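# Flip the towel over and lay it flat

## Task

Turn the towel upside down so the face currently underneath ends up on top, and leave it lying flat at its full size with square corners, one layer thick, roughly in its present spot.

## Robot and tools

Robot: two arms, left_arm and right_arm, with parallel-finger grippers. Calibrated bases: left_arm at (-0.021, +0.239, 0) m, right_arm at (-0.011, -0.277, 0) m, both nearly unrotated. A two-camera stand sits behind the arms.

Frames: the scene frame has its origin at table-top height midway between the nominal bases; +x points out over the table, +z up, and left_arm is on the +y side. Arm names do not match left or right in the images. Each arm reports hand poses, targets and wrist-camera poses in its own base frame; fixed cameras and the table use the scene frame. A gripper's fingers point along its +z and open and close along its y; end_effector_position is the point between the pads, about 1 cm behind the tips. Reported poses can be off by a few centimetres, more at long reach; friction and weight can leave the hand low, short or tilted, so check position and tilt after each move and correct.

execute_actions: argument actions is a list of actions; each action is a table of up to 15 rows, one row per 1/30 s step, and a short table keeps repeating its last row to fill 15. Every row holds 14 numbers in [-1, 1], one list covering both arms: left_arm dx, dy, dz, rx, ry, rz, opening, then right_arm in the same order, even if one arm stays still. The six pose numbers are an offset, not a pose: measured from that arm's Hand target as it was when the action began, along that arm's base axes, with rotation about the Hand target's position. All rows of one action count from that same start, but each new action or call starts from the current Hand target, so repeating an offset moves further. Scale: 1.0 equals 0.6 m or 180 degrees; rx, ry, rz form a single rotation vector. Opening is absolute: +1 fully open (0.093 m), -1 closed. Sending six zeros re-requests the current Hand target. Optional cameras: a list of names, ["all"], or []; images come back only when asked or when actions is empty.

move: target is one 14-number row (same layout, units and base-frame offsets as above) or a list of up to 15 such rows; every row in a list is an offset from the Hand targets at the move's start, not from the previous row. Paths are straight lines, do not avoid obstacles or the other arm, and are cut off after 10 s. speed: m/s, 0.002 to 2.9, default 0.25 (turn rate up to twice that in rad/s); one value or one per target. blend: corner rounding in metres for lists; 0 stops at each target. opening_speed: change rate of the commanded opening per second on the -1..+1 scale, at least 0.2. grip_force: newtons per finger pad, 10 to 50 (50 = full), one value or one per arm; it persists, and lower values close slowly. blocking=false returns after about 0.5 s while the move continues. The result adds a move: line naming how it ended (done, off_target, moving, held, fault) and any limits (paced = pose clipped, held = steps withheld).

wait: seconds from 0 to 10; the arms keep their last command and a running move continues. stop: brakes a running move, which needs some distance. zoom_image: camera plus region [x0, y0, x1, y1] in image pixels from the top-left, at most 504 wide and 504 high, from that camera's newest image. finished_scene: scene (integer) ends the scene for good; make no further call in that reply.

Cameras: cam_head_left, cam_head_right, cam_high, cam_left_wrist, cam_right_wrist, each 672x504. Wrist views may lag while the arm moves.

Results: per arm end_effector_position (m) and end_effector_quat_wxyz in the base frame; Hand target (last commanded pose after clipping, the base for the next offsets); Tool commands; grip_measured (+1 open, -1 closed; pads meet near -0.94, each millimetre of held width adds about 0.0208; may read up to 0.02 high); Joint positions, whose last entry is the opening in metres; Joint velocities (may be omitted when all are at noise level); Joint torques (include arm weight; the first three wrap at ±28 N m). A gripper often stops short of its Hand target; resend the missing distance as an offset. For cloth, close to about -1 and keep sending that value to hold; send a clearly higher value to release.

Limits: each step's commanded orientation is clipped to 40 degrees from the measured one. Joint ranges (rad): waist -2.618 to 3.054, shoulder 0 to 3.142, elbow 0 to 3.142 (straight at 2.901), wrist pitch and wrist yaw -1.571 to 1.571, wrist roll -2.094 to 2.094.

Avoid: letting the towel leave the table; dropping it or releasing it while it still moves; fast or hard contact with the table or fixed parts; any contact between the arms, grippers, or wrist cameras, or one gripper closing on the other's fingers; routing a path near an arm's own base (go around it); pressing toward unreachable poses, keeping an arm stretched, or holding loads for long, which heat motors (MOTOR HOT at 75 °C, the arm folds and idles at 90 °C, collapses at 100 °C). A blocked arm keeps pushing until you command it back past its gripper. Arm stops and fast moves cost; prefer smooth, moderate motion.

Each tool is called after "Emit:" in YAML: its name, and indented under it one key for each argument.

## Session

Emit:
execute_actions:
  actions: []

Scene clock: 0.00 s.
left_arm: end_effector_position=(+0.3705, +0.0332, +0.1156) grip_measured=+1.000 end_effector_quat_wxyz=(+0.642, -0.066, +0.763, +0.035) | right_arm: end_effector_position=(+0.3744, +0.0100, +0.1149) grip_measured=+1.000 end_effector_quat_wxyz=(+0.652, +0.007, +0.758, -0.035)
Joint positions: left_arm=[0.048 1.53 0.235 1.12 -0.091 -0.048 0.093] | right_arm=[0.098 1.589 0.235 1.203 0.16 -0.021 0.093]
Joint velocities: within noise
Joint torques (N m): no reading
Heat: left arm: 36 °C; right arm: 33 °C.
Hand target: left_arm +0.3711, +0.0332, +0.1162; +0.642, -0.066, +0.763, +0.035 | right_arm +0.3762, +0.0102, +0.1199; +0.657, +0.008, +0.753, -0.035
Tool commands: left_gripper/opening=+1.0 right_gripper/opening=+1.0
camera_calibration:
cam_left_wrist: T_world_to_cam=[[0.136281, -0.989295, 0.0521835, -0.0271121], [-0.543011, -0.118652, -0.831301, 0.340425], [0.828593, 0.0849545, -0.553368, -0.161051], [0, 0, 0, 1]] pos_world=[0.321995, 0.0272525, 0.19529]
cam_right_wrist: T_world_to_cam=[[-0.0539927, -0.998025, 0.0321222, 0.0274466], [-0.549138, 0.00280957, -0.835727, 0.338155], [0.833986, -0.0627627, -0.548205, -0.155574], [0, 0, 0, 1]] pos_world=[0.316922, 0.0166781, 0.196437]

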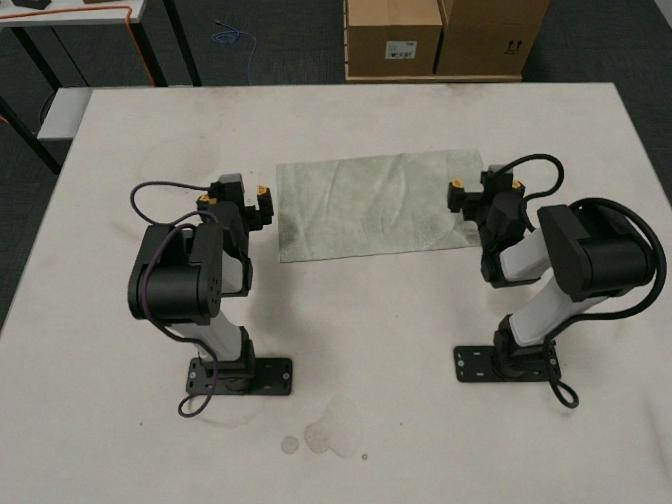

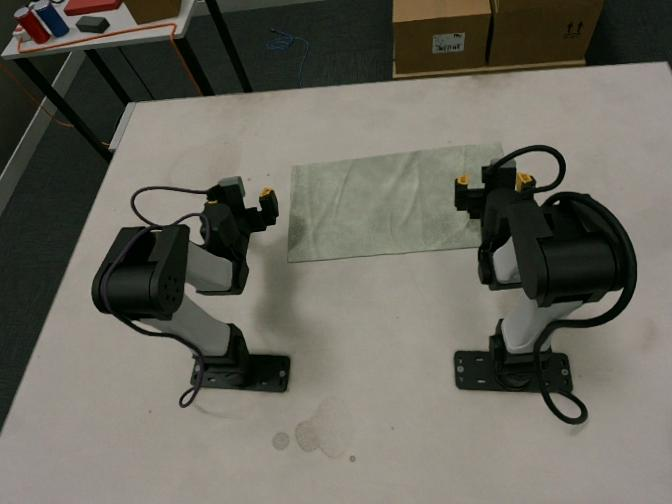

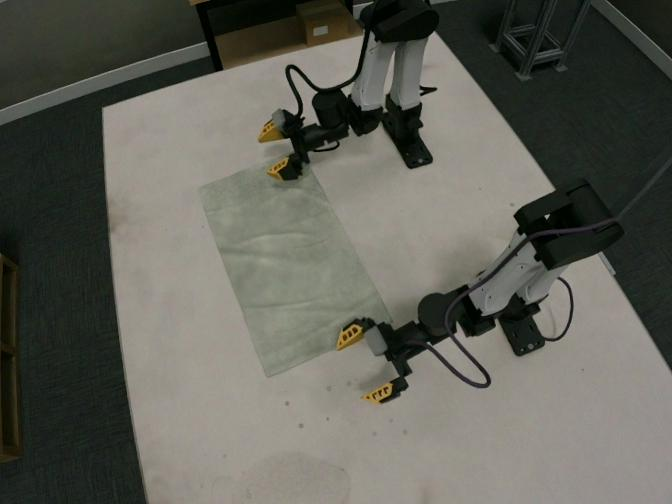

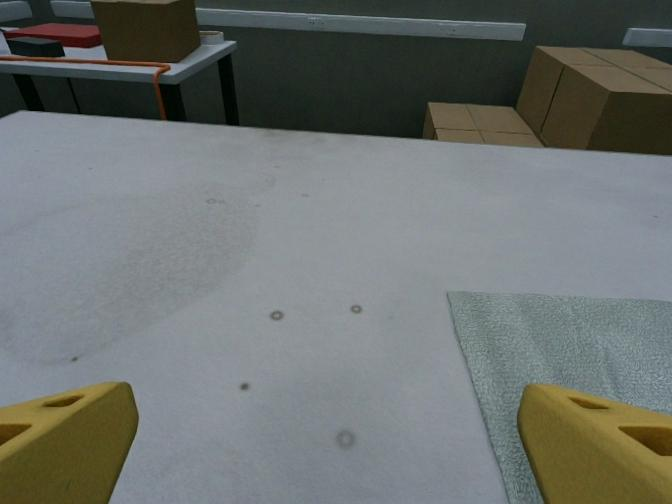

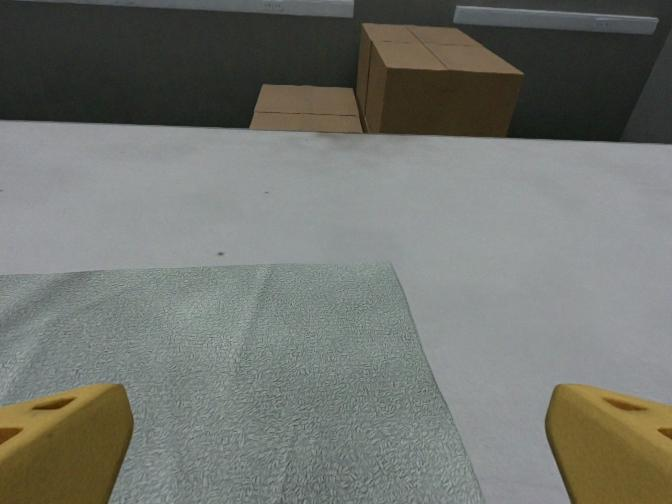

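Emit:
move:
  target: [-0.148,-0.165,0.01,0.3155,0.3777,-0.4353,-0.02,-0.119,-0.072,0.008,0.356,0.3432,-0.3816,-0.02]
  cameras: ["cam_head_left","cam_left_wrist","cam_right_wrist"]
  speed: 0.5

Scene clock: 5.10 s.
left_arm: end_effector_position=(+0.2822, -0.0663, +0.1205) grip_measured=-0.018 end_effector_quat_wxyz=(+0.008, +0.677, +0.736, -0.001) | right_arm: end_effector_position=(+0.3019, -0.0322, +0.1224) grip_measured=-0.018 end_effector_quat_wxyz=(+0.006, +0.675, +0.738, -0.003)
Joint positions: left_arm=[-0.226 1.627 1.331 -1.261 0.009 1.262 0.044] | right_arm=[-0.1 1.685 1.401 -1.28 0.012 1.382 0.044]
Joint torques (N m): left_arm=[-0.35 -6.15 8.42 -0.04 0.05 0.03] | right_arm=[-0.44 -5.75 9.14 0.17 -0.04 0.03]
Heat: left arm: 37 °C; right arm: 33 °C.
Hand target: left_arm +0.2823, -0.0658, +0.1223; +0.000, +0.682, +0.731, +0.001 | right_arm +0.3048, -0.0329, +0.1247; +0.001, +0.682, +0.731, +0.000
Off the commanded pose: left_arm 0.002 m, 1 deg | right_arm 0.004 m, 1 deg.
move: done
camera_calibration:
cam_left_wrist: T_world_to_cam=[[-0.99475, -0.102279, 0.00336006, 0.270097], [-0.0928991, 0.916324, 0.389513, 0.0792459], [-0.0429178, 0.387156, -0.921015, 0.233495], [0, 0, 0, 1]] pos_world=[0.286062, -0.135389, 0.183277]
cam_right_wrist: T_world_to_cam=[[-0.996958, -0.0774579, -0.00871274, 0.300461], [-0.074297, 0.910523, 0.406729, 0.0385471], [-0.0235712, 0.406139, -0.913507, 0.225011], [0, 0, 0, 1]] pos_world=[0.307714, -0.103211, 0.192489]
Images, in order (width x height): cam_head_left 672x504, cam_left_wrist 672x504, cam_right_wrist 672x504.

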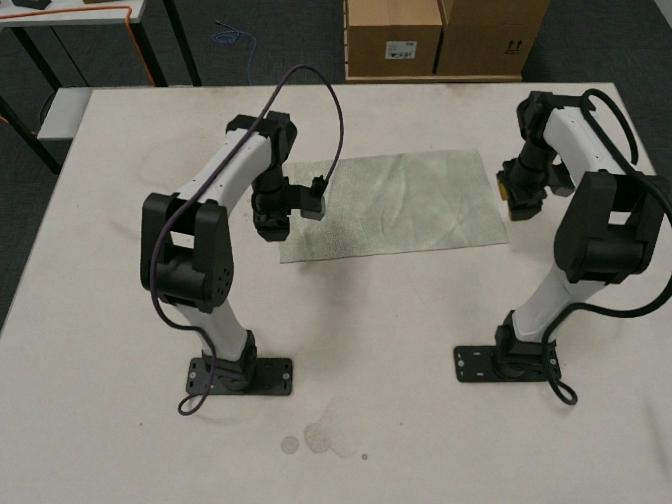

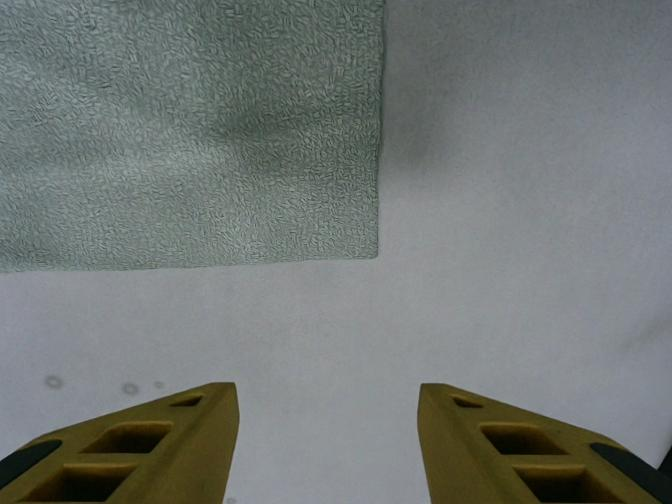

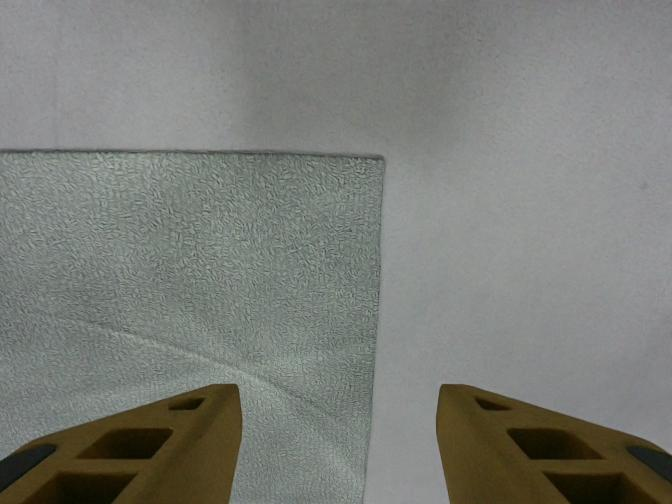

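Emit:
move:
  target:
    - [-0.033,-0.019,-0.155,0,0,0,-0.02,-0.022,-0.02,-0.16,0,0,0,-0.02]
    - [-0.033,-0.019,-0.21,0,0,0,-0.02,-0.022,-0.02,-0.214,0,0,0,-0.02]
  cameras: ["cam_left_wrist","cam_right_wrist"]
  speed: [0.25,0.06]
  blend: 0.005

Scene clock: 7.77 s.
left_arm: end_effector_position=(+0.2551, -0.0750, +0.0181) grip_measured=-0.019 end_effector_quat_wxyz=(-0.008, +0.683, +0.730, -0.008) | right_arm: end_effector_position=(+0.2861, -0.0434, +0.0153) grip_measured=-0.019 end_effector_quat_wxyz=(-0.003, +0.683, +0.730, -0.008)
Joint positions: left_arm=[-0.282 1.674 0.957 -0.877 0.007 1.222 0.044] | right_arm=[-0.145 1.755 1.039 -0.869 0.01 1.359 0.044]
Joint torques (N m): left_arm=[-0.43 -2.99 2.11 1.08 0.07 -0.17] | right_arm=[-0.44 -3.54 2.93 1.11 -0.05 -0.23]
Heat: left arm: 37 °C; right arm: 33 °C.
Hand target: left_arm +0.2625, -0.0772, -0.0037; +0.000, +0.682, +0.731, +0.001 | right_arm +0.2915, -0.0449, -0.0038; +0.000, +0.682, +0.731, +0.000
Off the commanded pose: left_arm 0.023 m, 1 deg | right_arm 0.020 m, 1 deg.
move: off_target (left_arm, right_arm)
camera_calibration:
cam_left_wrist: T_world_to_cam=[[-0.995656, -0.0857379, 0.0362966, 0.243401], [-0.0639788, 0.913277, 0.402283, 0.116717], [-0.0676397, 0.398213, -0.914796, 0.148542], [0, 0, 0, 1]] pos_world=[0.259858, -0.144877, 0.0800977]
cam_right_wrist: T_world_to_cam=[[-0.998408, -0.0553415, 0.0108697, 0.283969], [-0.0459844, 0.910369, 0.411235, 0.0829932], [-0.0326537, 0.41008, -0.911465, 0.134081], [0, 0, 0, 1]] pos_world=[0.291711, -0.114823, 0.0849941]
Images, in order (width x height): cam_left_wrist 672x504, cam_right_wrist 672x504.

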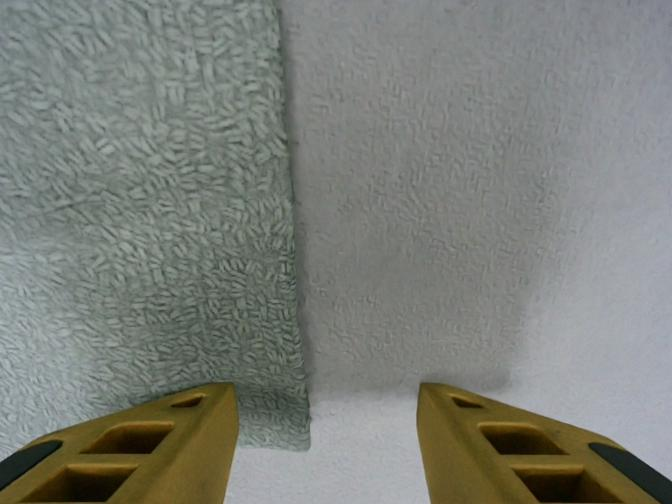

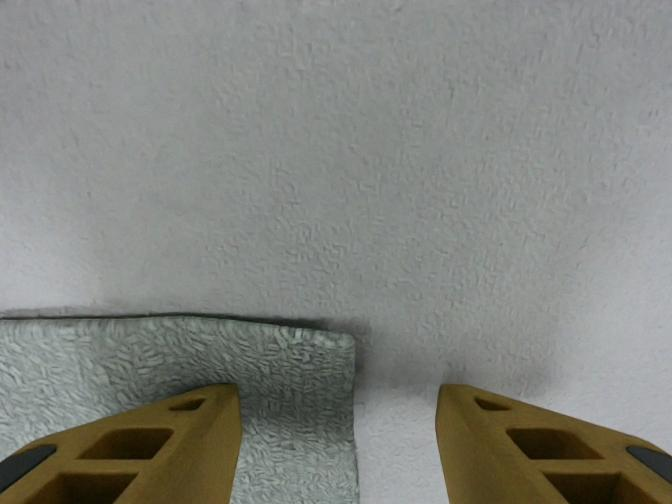

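Emit:
move:
  target: [0,0,0,0,0,0,-1,0,0,0,0,0,0,-1]
  cameras: ["cam_left_wrist","cam_right_wrist"]
  opening_speed: 1

Scene clock: 9.50 s.
left_arm: end_effector_position=(+0.2700, -0.0758, +0.0176) grip_measured=-0.976 end_effector_quat_wxyz=(+0.014, +0.683, +0.731, +0.015) | right_arm: end_effector_position=(+0.3020, -0.0440, +0.0152) grip_measured=-0.972 end_effector_quat_wxyz=(+0.022, +0.683, +0.730, +0.015)
Joint positions: left_arm=[-0.282 1.674 0.954 -0.812 -0.013 1.222 0] | right_arm=[-0.145 1.755 1.038 -0.801 0 1.358 0]
Joint torques (N m): left_arm=[-0.39 -2.95 2.44 0.63 0.26 -0.17] | right_arm=[-0.49 -3.56 3.26 0.59 0.03 -0.21]
Heat: left arm: 37 °C; right arm: 33 °C.
Hand target: left_arm +0.2625, -0.0772, -0.0037; +0.000, +0.682, +0.731, +0.001 | right_arm +0.2915, -0.0449, -0.0038; +0.000, +0.682, +0.731, +0.000
Off the commanded pose: left_arm 0.023 m, 2 deg | right_arm 0.022 m, 3 deg.
move: off_target (left_arm, right_arm)
camera_calibration:
cam_left_wrist: T_world_to_cam=[[-0.995833, -0.0867055, -0.0282667, 0.259369], [-0.0907669, 0.912269, 0.399407, 0.125831], [-0.00884393, 0.400308, -0.916338, 0.13358], [0, 0, 0, 1]] pos_world=[0.270891, -0.145776, 0.0794786]
cam_right_wrist: T_world_to_cam=[[-0.99685, -0.0563552, -0.0558048, 0.300265], [-0.0742662, 0.910203, 0.40745, 0.0928275], [0.0278318, 0.410311, -0.911521, 0.116632], [0, 0, 0, 1]] pos_world=[0.302967, -0.115426, 0.0852461]
Images, in order (width x height): cam_left_wrist 672x504, cam_right_wrist 672x504.

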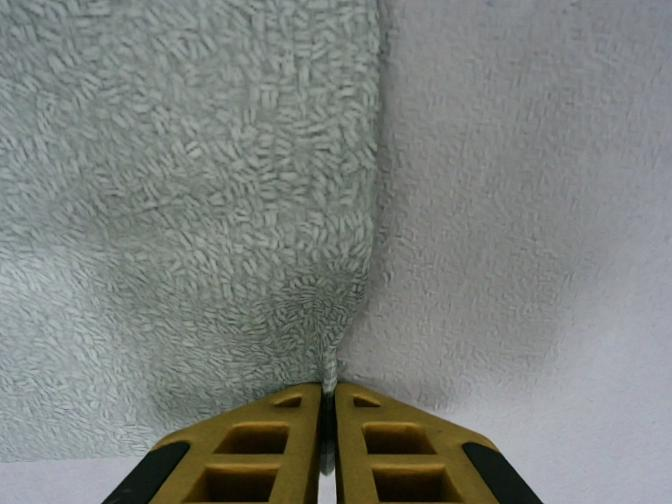

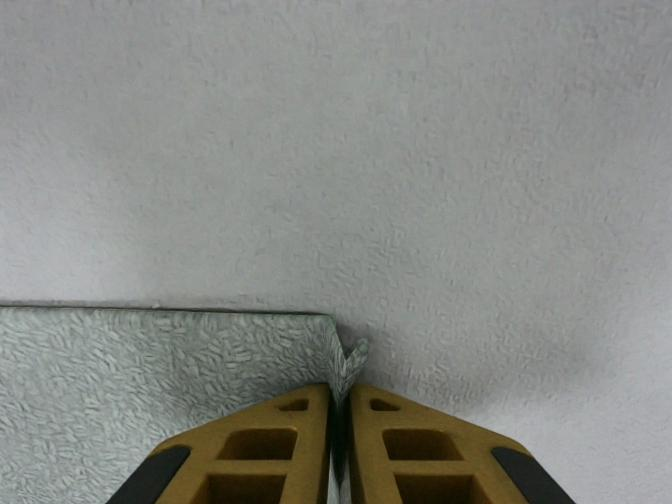

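Emit:
move:
  target:
    - [0.0125,0.008,0.507,0,0,0,-1,0.0175,-0.005,0.507,0,0,0,-1]
    - [-0.182,-0.008,0.507,0,0,0,-1,-0.177,-0.019,0.507,0,0,0,-1]
  cameras: ["cam_head_left","cam_high"]
  speed: [0.2,0.15]
  blend: [0.02,0]

Scene clock: 14.43 s.
left_arm: end_effector_position=(+0.1564, -0.0822, +0.3041) grip_measured=-0.976 end_effector_quat_wxyz=(+0.274, +0.657, +0.698, +0.077) | right_arm: end_effector_position=(+0.1856, -0.0541, +0.3010) grip_measured=-0.972 end_effector_quat_wxyz=(+0.225, +0.662, +0.706, +0.115)
Joint positions: left_arm=[-0.486 0.95 1.499 -1.541 -0.002 1.024 0] | right_arm=[-0.285 1.05 1.55 -1.561 -0.002 1.222 0]
Joint torques (N m): left_arm=[-0.47 -0.38 5 1.17 0.15 -0.23] | right_arm=[-0.69 -1.06 5.26 1.32 0.05 -0.29]
Heat: left arm: 38 °C; right arm: 34 °C.
Hand target: left_arm +0.1533, -0.0820, +0.3005; +0.000, +0.682, +0.731, +0.000 | right_arm +0.1853, -0.0563, +0.3005; +0.000, +0.682, +0.731, +0.000
Off the commanded pose: left_arm 0.005 m, 33 deg | right_arm 0.002 m, 29 deg.
joint read past its limit (right arm) — joint 4 (wrist pitch), lower limit.
joint sent to its limit (left arm) — joint 4 (wrist pitch), lower limit. The joint targets are off in orientation, not in position.
joint sent to its limit (right arm) — joint 4 (wrist pitch), lower limit. The joint targets are off in orientation, not in position.
move: off_target (left_arm, right_arm)
Images, in order (width x height): cam_head_left 672x504, cam_high 672x504.

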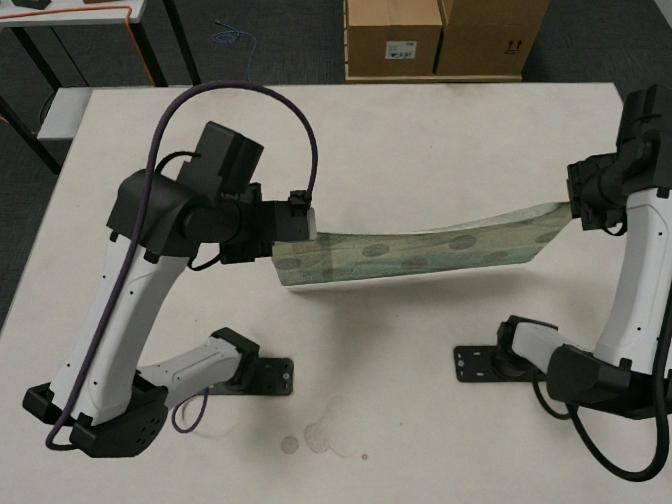

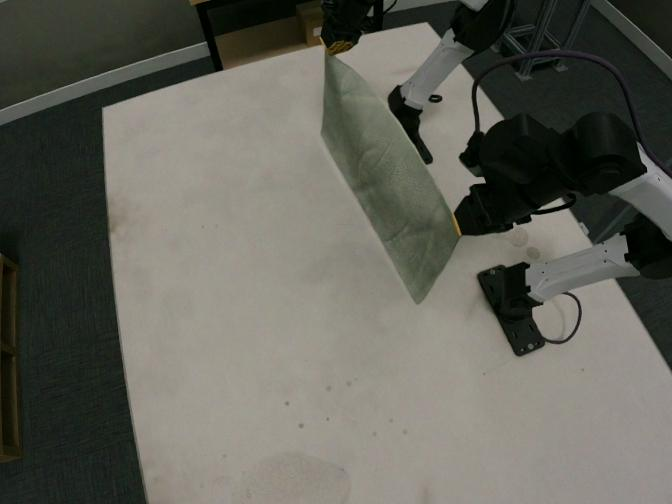

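Emit:
move:
  target:
    - [0.033,0.005,-0.108,0,0,0,-1,0.033,0.0,-0.108,0,0,0,-1]
    - [0.232,0.024,-0.108,0,0,0,-1,0.233,0.013,-0.108,0,0,0,-1]
    - [0.357,0.035,-0.183,0,0,0,-1,0.357,0.022,-0.183,0,0,0,-1]
    - [0.432,0.042,-0.275,0,0,0,-1,0.432,0.027,-0.275,0,0,0,-1]
    - [0.49,0.047,-0.383,0,0,0,-1,0.49,0.032,-0.383,0,0,0,-1]
    - [0.584,0.056,-0.463,0,0,0,-1,0.585,0.038,-0.463,0,0,0,-1]
  cameras: ["all"]
  speed: [0.12,0.12,0.15,0.15,0.15,0.12]
  blend: [0.01,0.02,0.02,0.02,0.02,0]

Emit:
zoom_image:
  camera: "cam_head_left"
  region: [240, 120, 530, 300]

Scene clock: 21.63 s.
left_arm: end_effector_position=(+0.5062, -0.0544, +0.0288) grip_measured=-0.976 end_effector_quat_wxyz=(+0.013, +0.681, +0.732, +0.005) | right_arm: end_effector_position=(+0.5285, -0.0366, +0.0264) grip_measured=-0.972 end_effector_quat_wxyz=(+0.027, +0.680, +0.732, +0.023)
Joint positions: left_arm=[-0.105 2.649 2.539 -1.435 0.007 1.394 0] | right_arm=[-0.07 2.808 2.841 -1.532 -0.002 1.427 0]
Joint torques (N m): left_arm=[0.69 -12.62 8.21 0 0.07 0.03] | right_arm=[1.05 -12.22 8.77 0.63 0.04 0]
Heat: left arm: 38 °C; right arm: 34 °C.
Hand target: left_arm +0.5037, -0.0484, +0.0227; +0.000, +0.682, +0.731, +0.001 | right_arm +0.5363, -0.0335, +0.0227; +0.001, +0.682, +0.731, +0.000
Off the commanded pose: left_arm 0.009 m, 2 deg | right_arm 0.009 m, 4 deg.
elbow stopped short (right arm): the move would have taken joint 3 (elbow) straighter than the controller allows.
move: off_target (right_arm)
camera_calibration:
cam_left_wrist: T_world_to_cam=[[-0.995826, -0.0905343, -0.0115824, 0.496021], [-0.0878759, 0.916724, 0.389736, 0.12236], [-0.0246666, 0.389127, -0.920854, 0.144992], [0, 0, 0, 1]] pos_world=[0.50828, -0.123684, 0.0915736]
cam_right_wrist: T_world_to_cam=[[-0.995134, -0.0627347, -0.0759806, 0.526571], [-0.0885243, 0.907853, 0.409838, 0.105822], [0.0432682, 0.414569, -0.908988, 0.10933], [0, 0, 0, 1]] pos_world=[0.528646, -0.108362, 0.096019]

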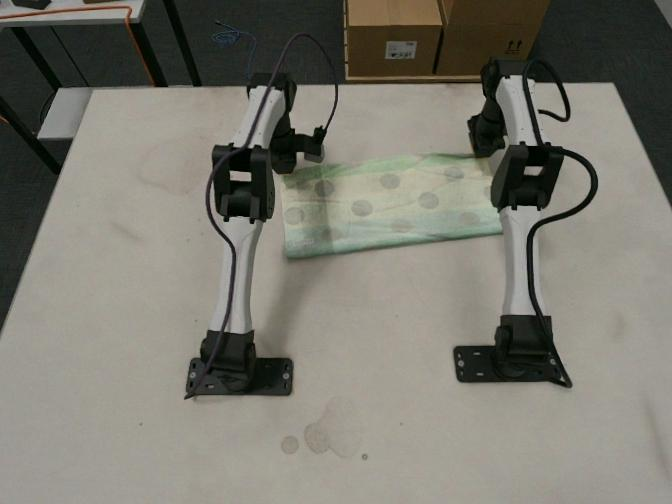

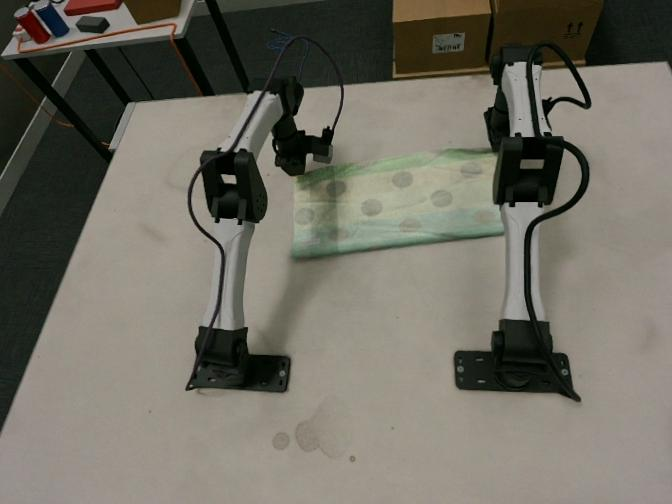

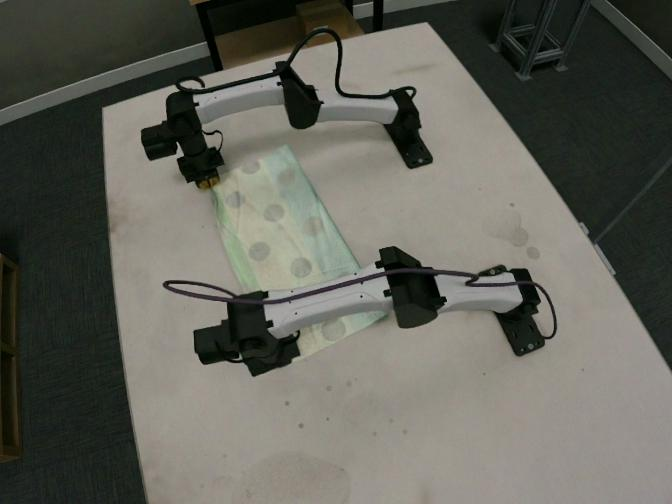

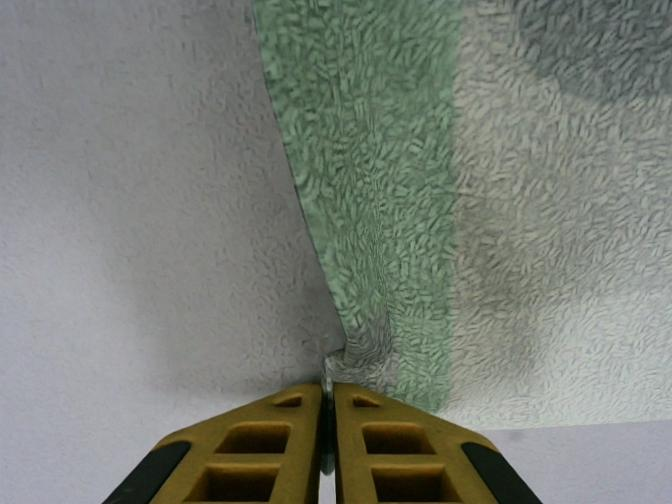

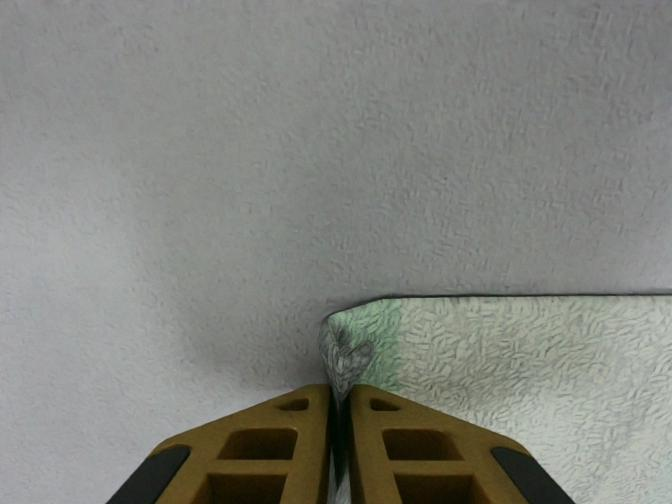

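Scaled by 1.738 from the camera's 672x504 image, which has a finer 960x720 frame.

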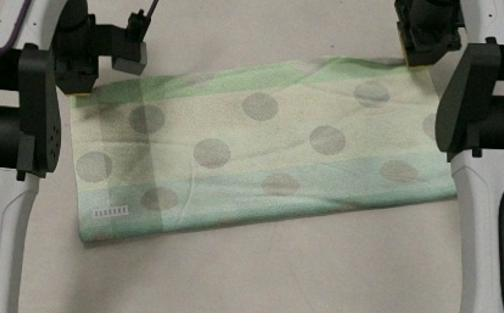

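Emit:
move:
  target:
    - [-0.199,-0.018,0.297,0,0,0,-1,-0.2,-0.014,0.297,0,0,0,-1]
    - [-0.584,-0.053,0.463,0,0,0,-1,-0.585,-0.041,0.463,0,0,0,-1]
  speed: [0.2,0.2]
  blend: [0.05,0]

Emit:
move:
  target:
    - [0.033,0.003,-0.083,0,0,0,-1,0.033,0.002,-0.083,0,0,0,-1]
    - [0.244,0.022,-0.083,0,0,0,-1,0.244,0.017,-0.083,0,0,0,-1]
    - [0.36,0.033,-0.158,0,0,0,-1,0.361,0.025,-0.158,0,0,0,-1]
    - [0.452,0.041,-0.225,0,0,0,-1,0.452,0.032,-0.225,0,0,0,-1]
    - [0.518,0.047,-0.308,0,0,0,-1,0.519,0.037,-0.308,0,0,0,-1]
    - [0.563,0.051,-0.392,0,0,0,-1,0.564,0.04,-0.392,0,0,0,-1]
    - [0.593,0.054,-0.467,0,0,0,-1,0.597,0.042,-0.467,0,0,0,-1]
  cameras: ["all"]
  speed: [0.12,0.12,0.15,0.15,0.15,0.15,0.1]
  blend: [0.01,0.02,0.02,0.02,0.02,0.02,0]

Emit:
zoom_image:
  camera: "cam_head_left"
  region: [240, 120, 530, 300]

Scene clock: 28.47 s.
left_arm: end_effector_position=(+0.1551, -0.0817, +0.3039) grip_measured=-0.976 end_effector_quat_wxyz=(+0.275, +0.657, +0.698, +0.074) | right_arm: end_effector_position=(+0.1847, -0.0556, +0.3012) grip_measured=-0.972 end_effector_quat_wxyz=(+0.225, +0.662, +0.706, +0.113)
Joint positions: left_arm=[-0.477 0.946 1.497 -1.545 0.008 1.031 0] | right_arm=[-0.294 1.05 1.551 -1.563 -0.003 1.213 0]
Joint torques (N m): left_arm=[-0.46 -0.32 4.92 1.2 0.06 -0.23] | right_arm=[-0.7 -0.96 5.45 1.34 0.05 -0.21]
Heat: left arm: 38 °C; right arm: 36 °C.
Hand target: left_arm +0.1533, -0.0803, +0.3004; -0.001, +0.682, +0.731, +0.000 | right_arm +0.1853, -0.0582, +0.3006; +0.001, +0.682, +0.731, +0.000
Off the commanded pose: left_arm 0.004 m, 33 deg | right_arm 0.003 m, 29 deg.
joint read past its limit (right arm) — joint 4 (wrist pitch), lower limit.
joint sent to its limit (left arm) — joint 4 (wrist pitch), lower limit. The joint targets are off in orientation, not in position.
joint sent to its limit (right arm) — joint 4 (wrist pitch), lower limit. The joint targets are off in orientation, not in position.
move: off_target (left_arm, right_arm)

Scene clock: 34.80 s.
left_arm: end_effector_position=(+0.5052, -0.0520, +0.0287) grip_measured=-0.976 end_effector_quat_wxyz=(+0.002, +0.681, +0.733, -0.003) | right_arm: end_effector_position=(+0.5342, -0.0357, +0.0240) grip_measured=-0.972 end_effector_quat_wxyz=(+0.035, +0.680, +0.732, +0.030)
Joint positions: left_arm=[-0.1 2.712 2.663 -1.521 0.007 1.397 0] | right_arm=[-0.067 2.813 2.841 -1.507 -0.003 1.429 0]
Joint torques (N m): left_arm=[0.53 -12.48 7.88 0.22 0.07 0.03] | right_arm=[0.96 -12.07 8.9 0.7 0.05 0.02]
Heat: left arm: 39 °C; right arm: 36 °C.
Hand target: left_arm +0.5092, -0.0477, +0.0205; +0.000, +0.682, +0.731, +0.000 | right_arm +0.5434, -0.0327, +0.0202; +0.000, +0.682, +0.731, +0.000
Off the commanded pose: left_arm 0.010 m, 1 deg | right_arm 0.010 m, 5 deg.
elbow stopped short (right arm): the move would have taken joint 3 (elbow) straighter than the controller allows.
move: off_target (right_arm)
camera_calibration:
cam_left_wrist: T_world_to_cam=[[-0.99562, -0.0924648, 0.0138233, 0.494351], [-0.0795456, 0.915478, 0.394427, 0.115652], [-0.0491255, 0.3916, -0.918823, 0.156324], [0, 0, 0, 1]] pos_world=[0.509065, -0.121383, 0.0911843]
cam_right_wrist: T_world_to_cam=[[-0.993449, -0.0624522, -0.0957005, 0.531685], [-0.0963557, 0.90802, 0.407695, 0.110634], [0.0614365, 0.414246, -0.908089, 0.0968182], [0, 0, 0, 1]] pos_world=[0.532914, -0.107359, 0.0936973]

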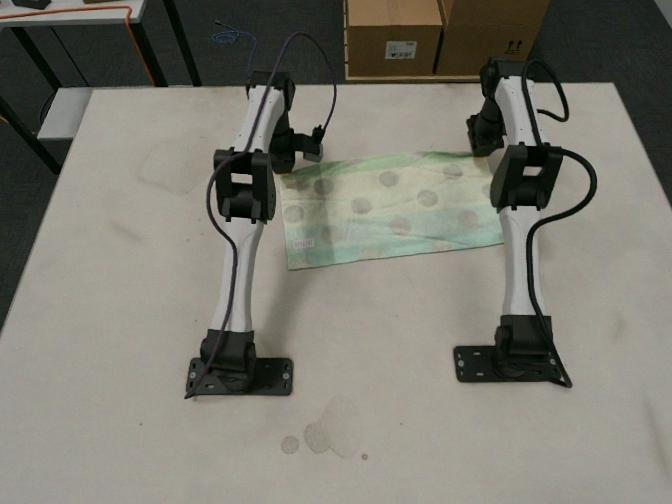

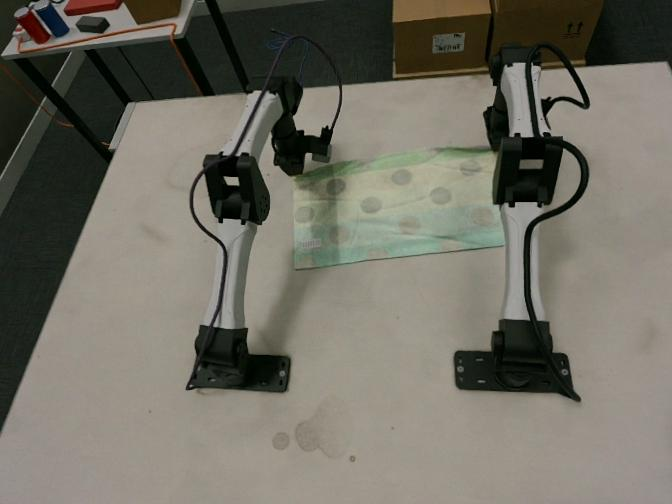

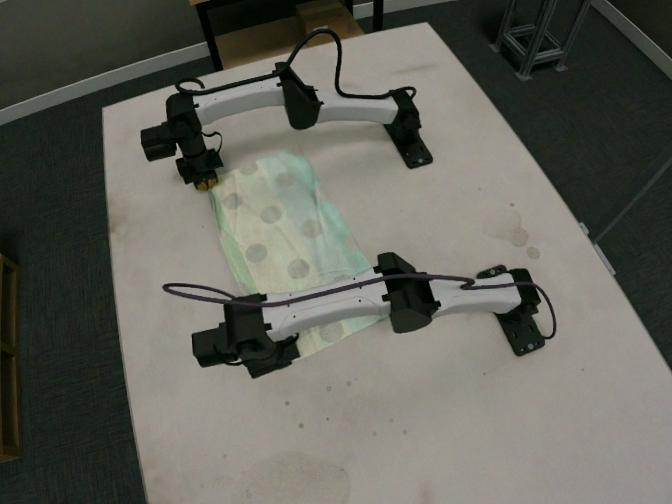

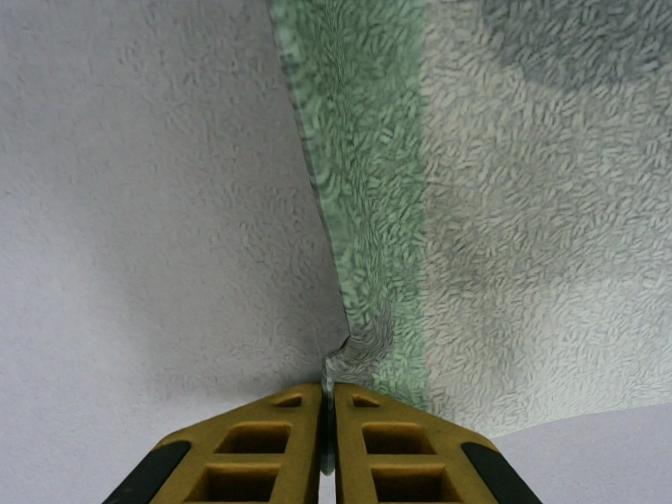

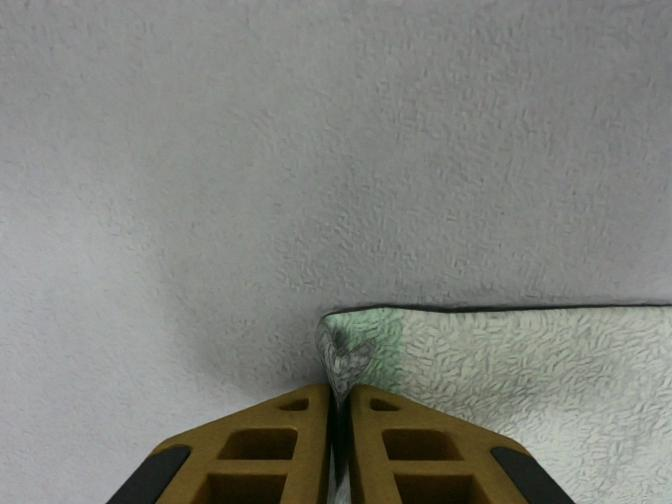

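Scaled by 1.738 from the camera's 672x504 image, which has a finer 960x720 frame.

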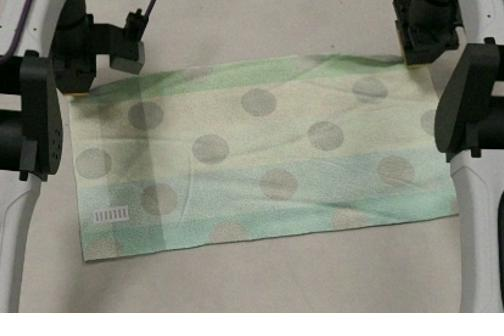

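Emit:
move:
  target:
    - [0.038,0.013,0.0,0,0,0,-1,0.038,-0.007,0.0,0,0,0,-1]
    - [0.038,0.013,-0.01,0,0,0,-1,0.038,-0.007,-0.01,0,0,0,-1]
  cameras: ["all"]
  speed: 0.06

Emit:
zoom_image:
  camera: "cam_head_left"
  region: [240, 120, 530, 300]

Scene clock: 39.10 s.
left_arm: end_effector_position=(+0.5267, -0.0470, +0.0266) grip_measured=-0.976 end_effector_quat_wxyz=(+0.029, +0.682, +0.731, +0.018) | right_arm: end_effector_position=(+0.5574, -0.0372, +0.0239) grip_measured=-0.972 end_effector_quat_wxyz=(+0.071, +0.678, +0.730, +0.059)
Joint positions: left_arm=[-0.087 2.813 2.853 -1.543 0.007 1.414 0] | right_arm=[-0.067 2.821 2.843 -1.409 -0.003 1.429 0]
Joint torques (N m): left_arm=[0.98 -12.21 7.72 0.43 0.08 0.04] | right_arm=[0.51 -11.38 8.91 0.95 0.06 -0.03]
Heat: left arm: 39 °C; right arm: 38 °C.
Hand target: left_arm +0.5321, -0.0400, +0.0145; +0.000, +0.682, +0.731, +0.001 | right_arm +0.5662, -0.0369, +0.0141; +0.000, +0.682, +0.731, +0.000
Off the commanded pose: left_arm 0.015 m, 4 deg | right_arm 0.013 m, 11 deg.
elbow stopped short (right arm): the move would have taken joint 3 (elbow) straighter than the controller allows.
elbow stopped short (left arm): the move would have taken joint 3 (elbow) straighter than the controller allows.
move: off_target (left_arm, right_arm)
camera_calibration:
cam_left_wrist: T_world_to_cam=[[-0.994659, -0.0887112, -0.0527529, 0.517621], [-0.102194, 0.918082, 0.382991, 0.12603], [0.0144559, 0.386337, -0.922245, 0.119839], [0, 0, 0, 1]] pos_world=[0.526003, -0.116085, 0.0895583]
cam_right_wrist: T_world_to_cam=[[-0.980392, -0.0633152, -0.186607, 0.549521], [-0.133291, 0.910543, 0.391337, 0.135464], [0.145136, 0.408537, -0.901129, 0.0488696], [0, 0, 0, 1]] pos_world=[0.549709, -0.108518, 0.09357]

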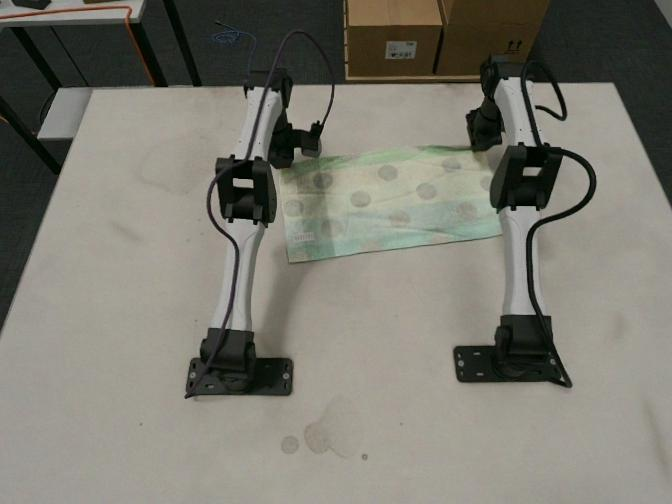

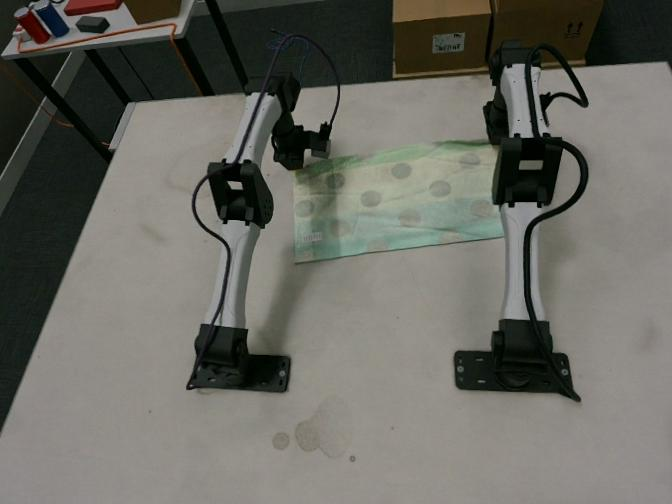

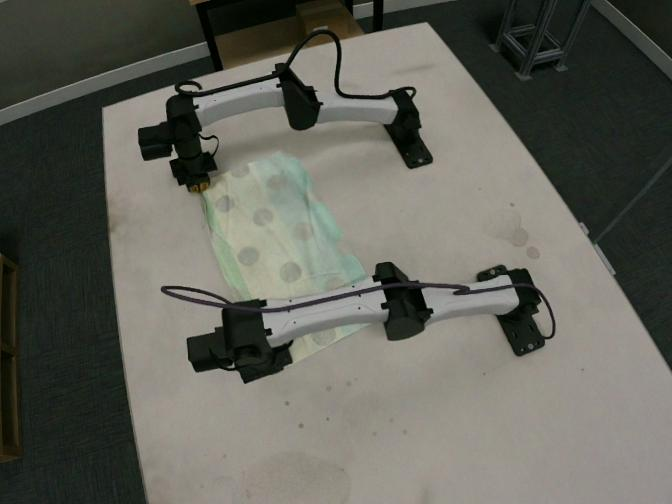

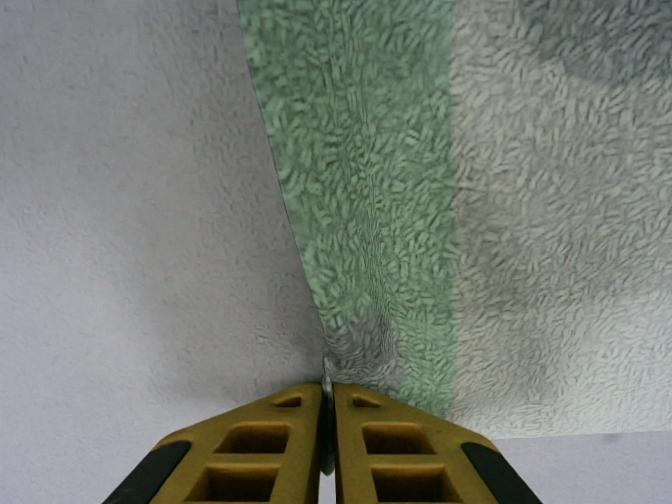

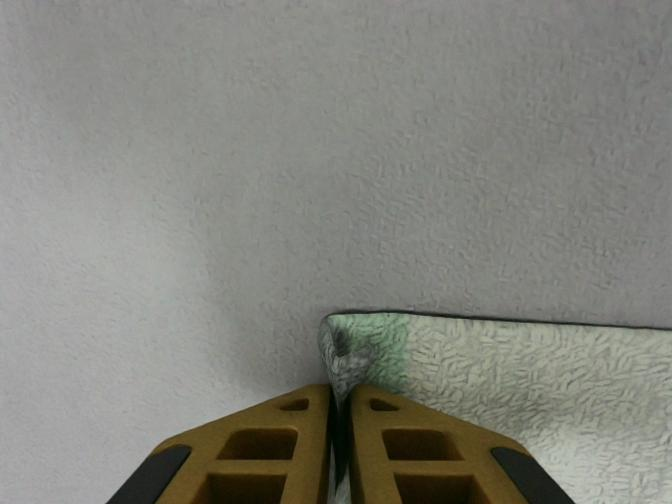

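Scaled by 1.738 from the camera's 672x504 image, which has a finer 960x720 frame.

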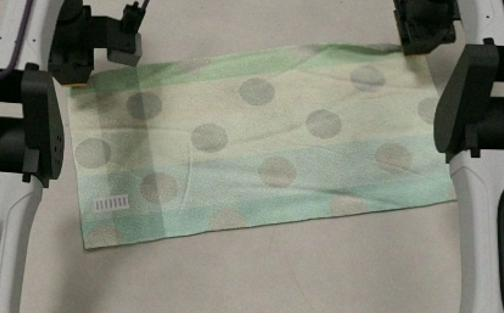

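Emit:
move:
  target:
    - [0,0,-0.012,0,0,0,-1,0,0,-0.01,0,0,0,-1]
    - [0,0,-0.012,0,0,0,-0.5,0,0,-0.01,0,0,0,-0.5]
    - [0,0,0.15,0,0,0,-0.5,0,0,0.15,0,0,0,-0.5]
    - [-0.2,0.15,0.25,0,0,0,-0.5,-0.2,-0.15,0.25,0,0,0,-0.5]
  cameras: ["all"]
  speed: [0.05,0.05,0.1,0.3]
  blend: [0,0,0.02,0]

Emit:
zoom_image:
  camera: "cam_head_left"
  region: [240, 120, 530, 300]

Emit:
zoom_image:
  camera: "cam_high"
  region: [180, 130, 400, 400]

Scene clock: 45.17 s.
left_arm: end_effector_position=(+0.4157, +0.0521, +0.1615) grip_measured=-0.502 end_effector_quat_wxyz=(+0.020, +0.676, +0.736, +0.020) | right_arm: end_effector_position=(+0.4502, -0.1315, +0.1495) grip_measured=-0.502 end_effector_quat_wxyz=(+0.055, +0.688, +0.723, +0.030)
Joint positions: left_arm=[0.126 2.141 2.172 -1.547 0.004 1.612 0.021] | right_arm=[-0.285 2.326 2.427 -1.546 -0.002 1.236 0.021]
Joint torques (N m): left_arm=[-0.47 -12.46 5.44 0.16 0.11 0.02] | right_arm=[0.92 -15.06 5.74 0.46 0.05 -0.26]
Heat: left arm: 41 °C; right arm: 40 °C.
Hand target: left_arm +0.4121, +0.0500, +0.1645; +0.000, +0.682, +0.731, +0.000 | right_arm +0.4462, -0.1269, +0.1641; +0.000, +0.682, +0.731, +0.000
Off the commanded pose: left_arm 0.005 m, 3 deg | right_arm 0.016 m, 7 deg.
elbow stopped short (left arm): the move would have taken joint 3 (elbow) straighter than the controller allows.
elbow stopped short (right arm): the move would have taken joint 3 (elbow) straighter than the controller allows.
joint sent to its limit (left arm) — joint 4 (wrist pitch), lower limit. The joint targets are off in orientation, not in position.
joint sent to its limit (right arm) — joint 4 (wrist pitch), lower limit. The joint targets are off in orientation, not in position.
move: off_target (left_arm, right_arm); target 2's new opening was sent with right_arm's hand 0.017 m and 10 deg from that target
camera_calibration:
cam_left_wrist: T_world_to_cam=[[-0.993637, -0.104114, -0.0429569, 0.421955], [-0.112603, 0.910335, 0.39826, -0.0256494], [-0.00235916, 0.400563, -0.916266, 0.212857], [0, 0, 0, 1]] pos_world=[0.416884, -0.0179816, 0.223374]
cam_right_wrist: T_world_to_cam=[[-0.991507, -0.0400628, -0.123725, 0.460584], [-0.0846803, 0.920934, 0.380408, 0.138863], [0.0987024, 0.387654, -0.916505, 0.236594], [0, 0, 0, 1]] pos_world=[0.445079, -0.201148, 0.221001]

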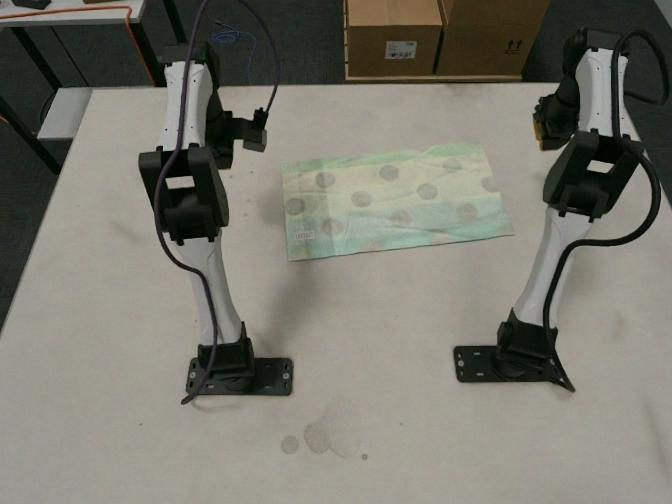

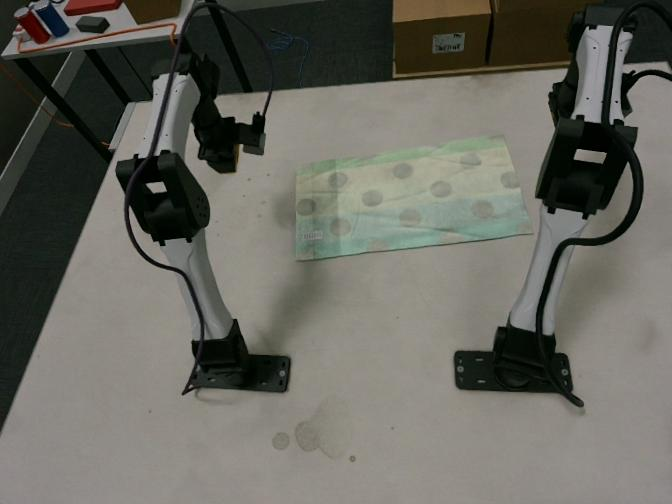

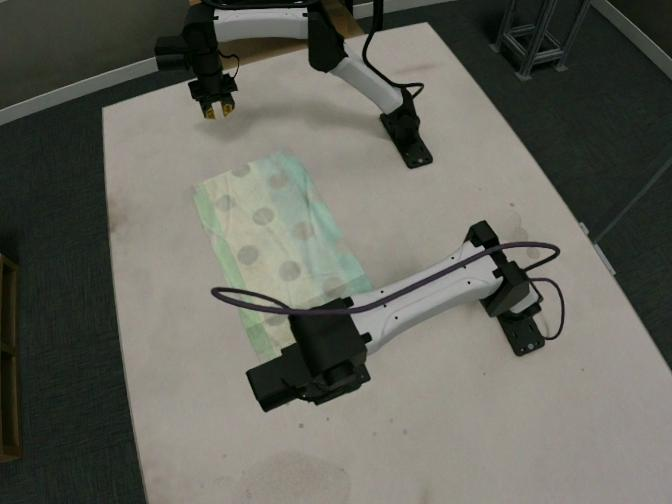

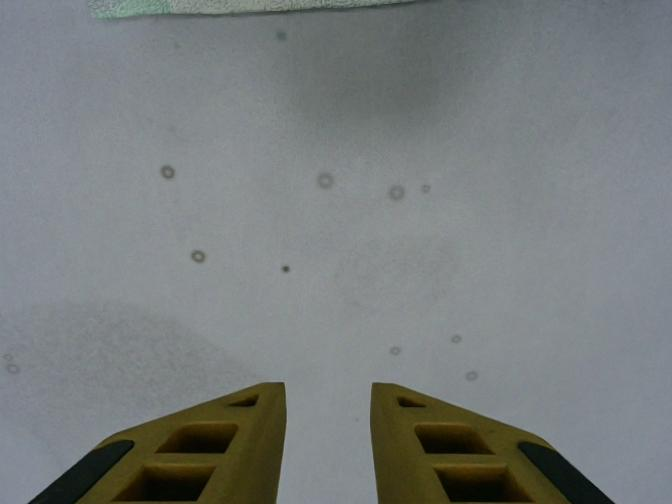

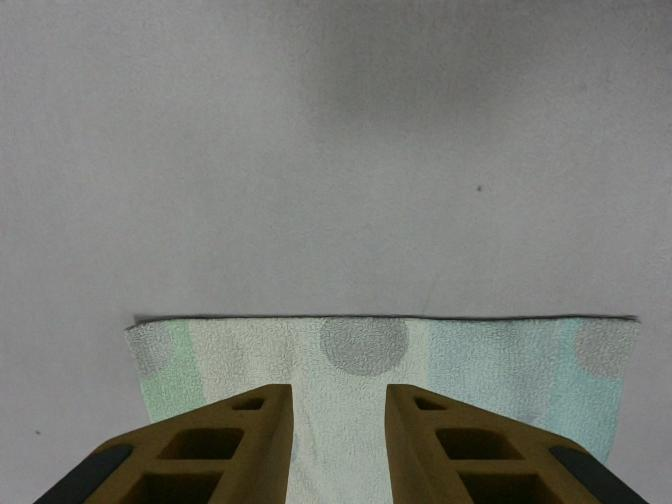

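Scaled by 1.738 from the camera's 672x504 image, which has a finer 960x720 frame.

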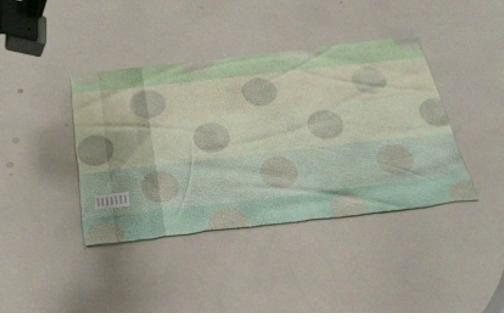

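Scaled by 1.867 from the camera's 672x504 image, which has a finer 960x720 frame.

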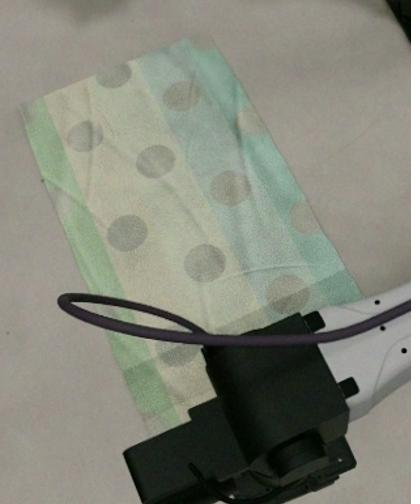

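Emit:
finished_scene:
  scene: 3

The scene is finished: the task was done.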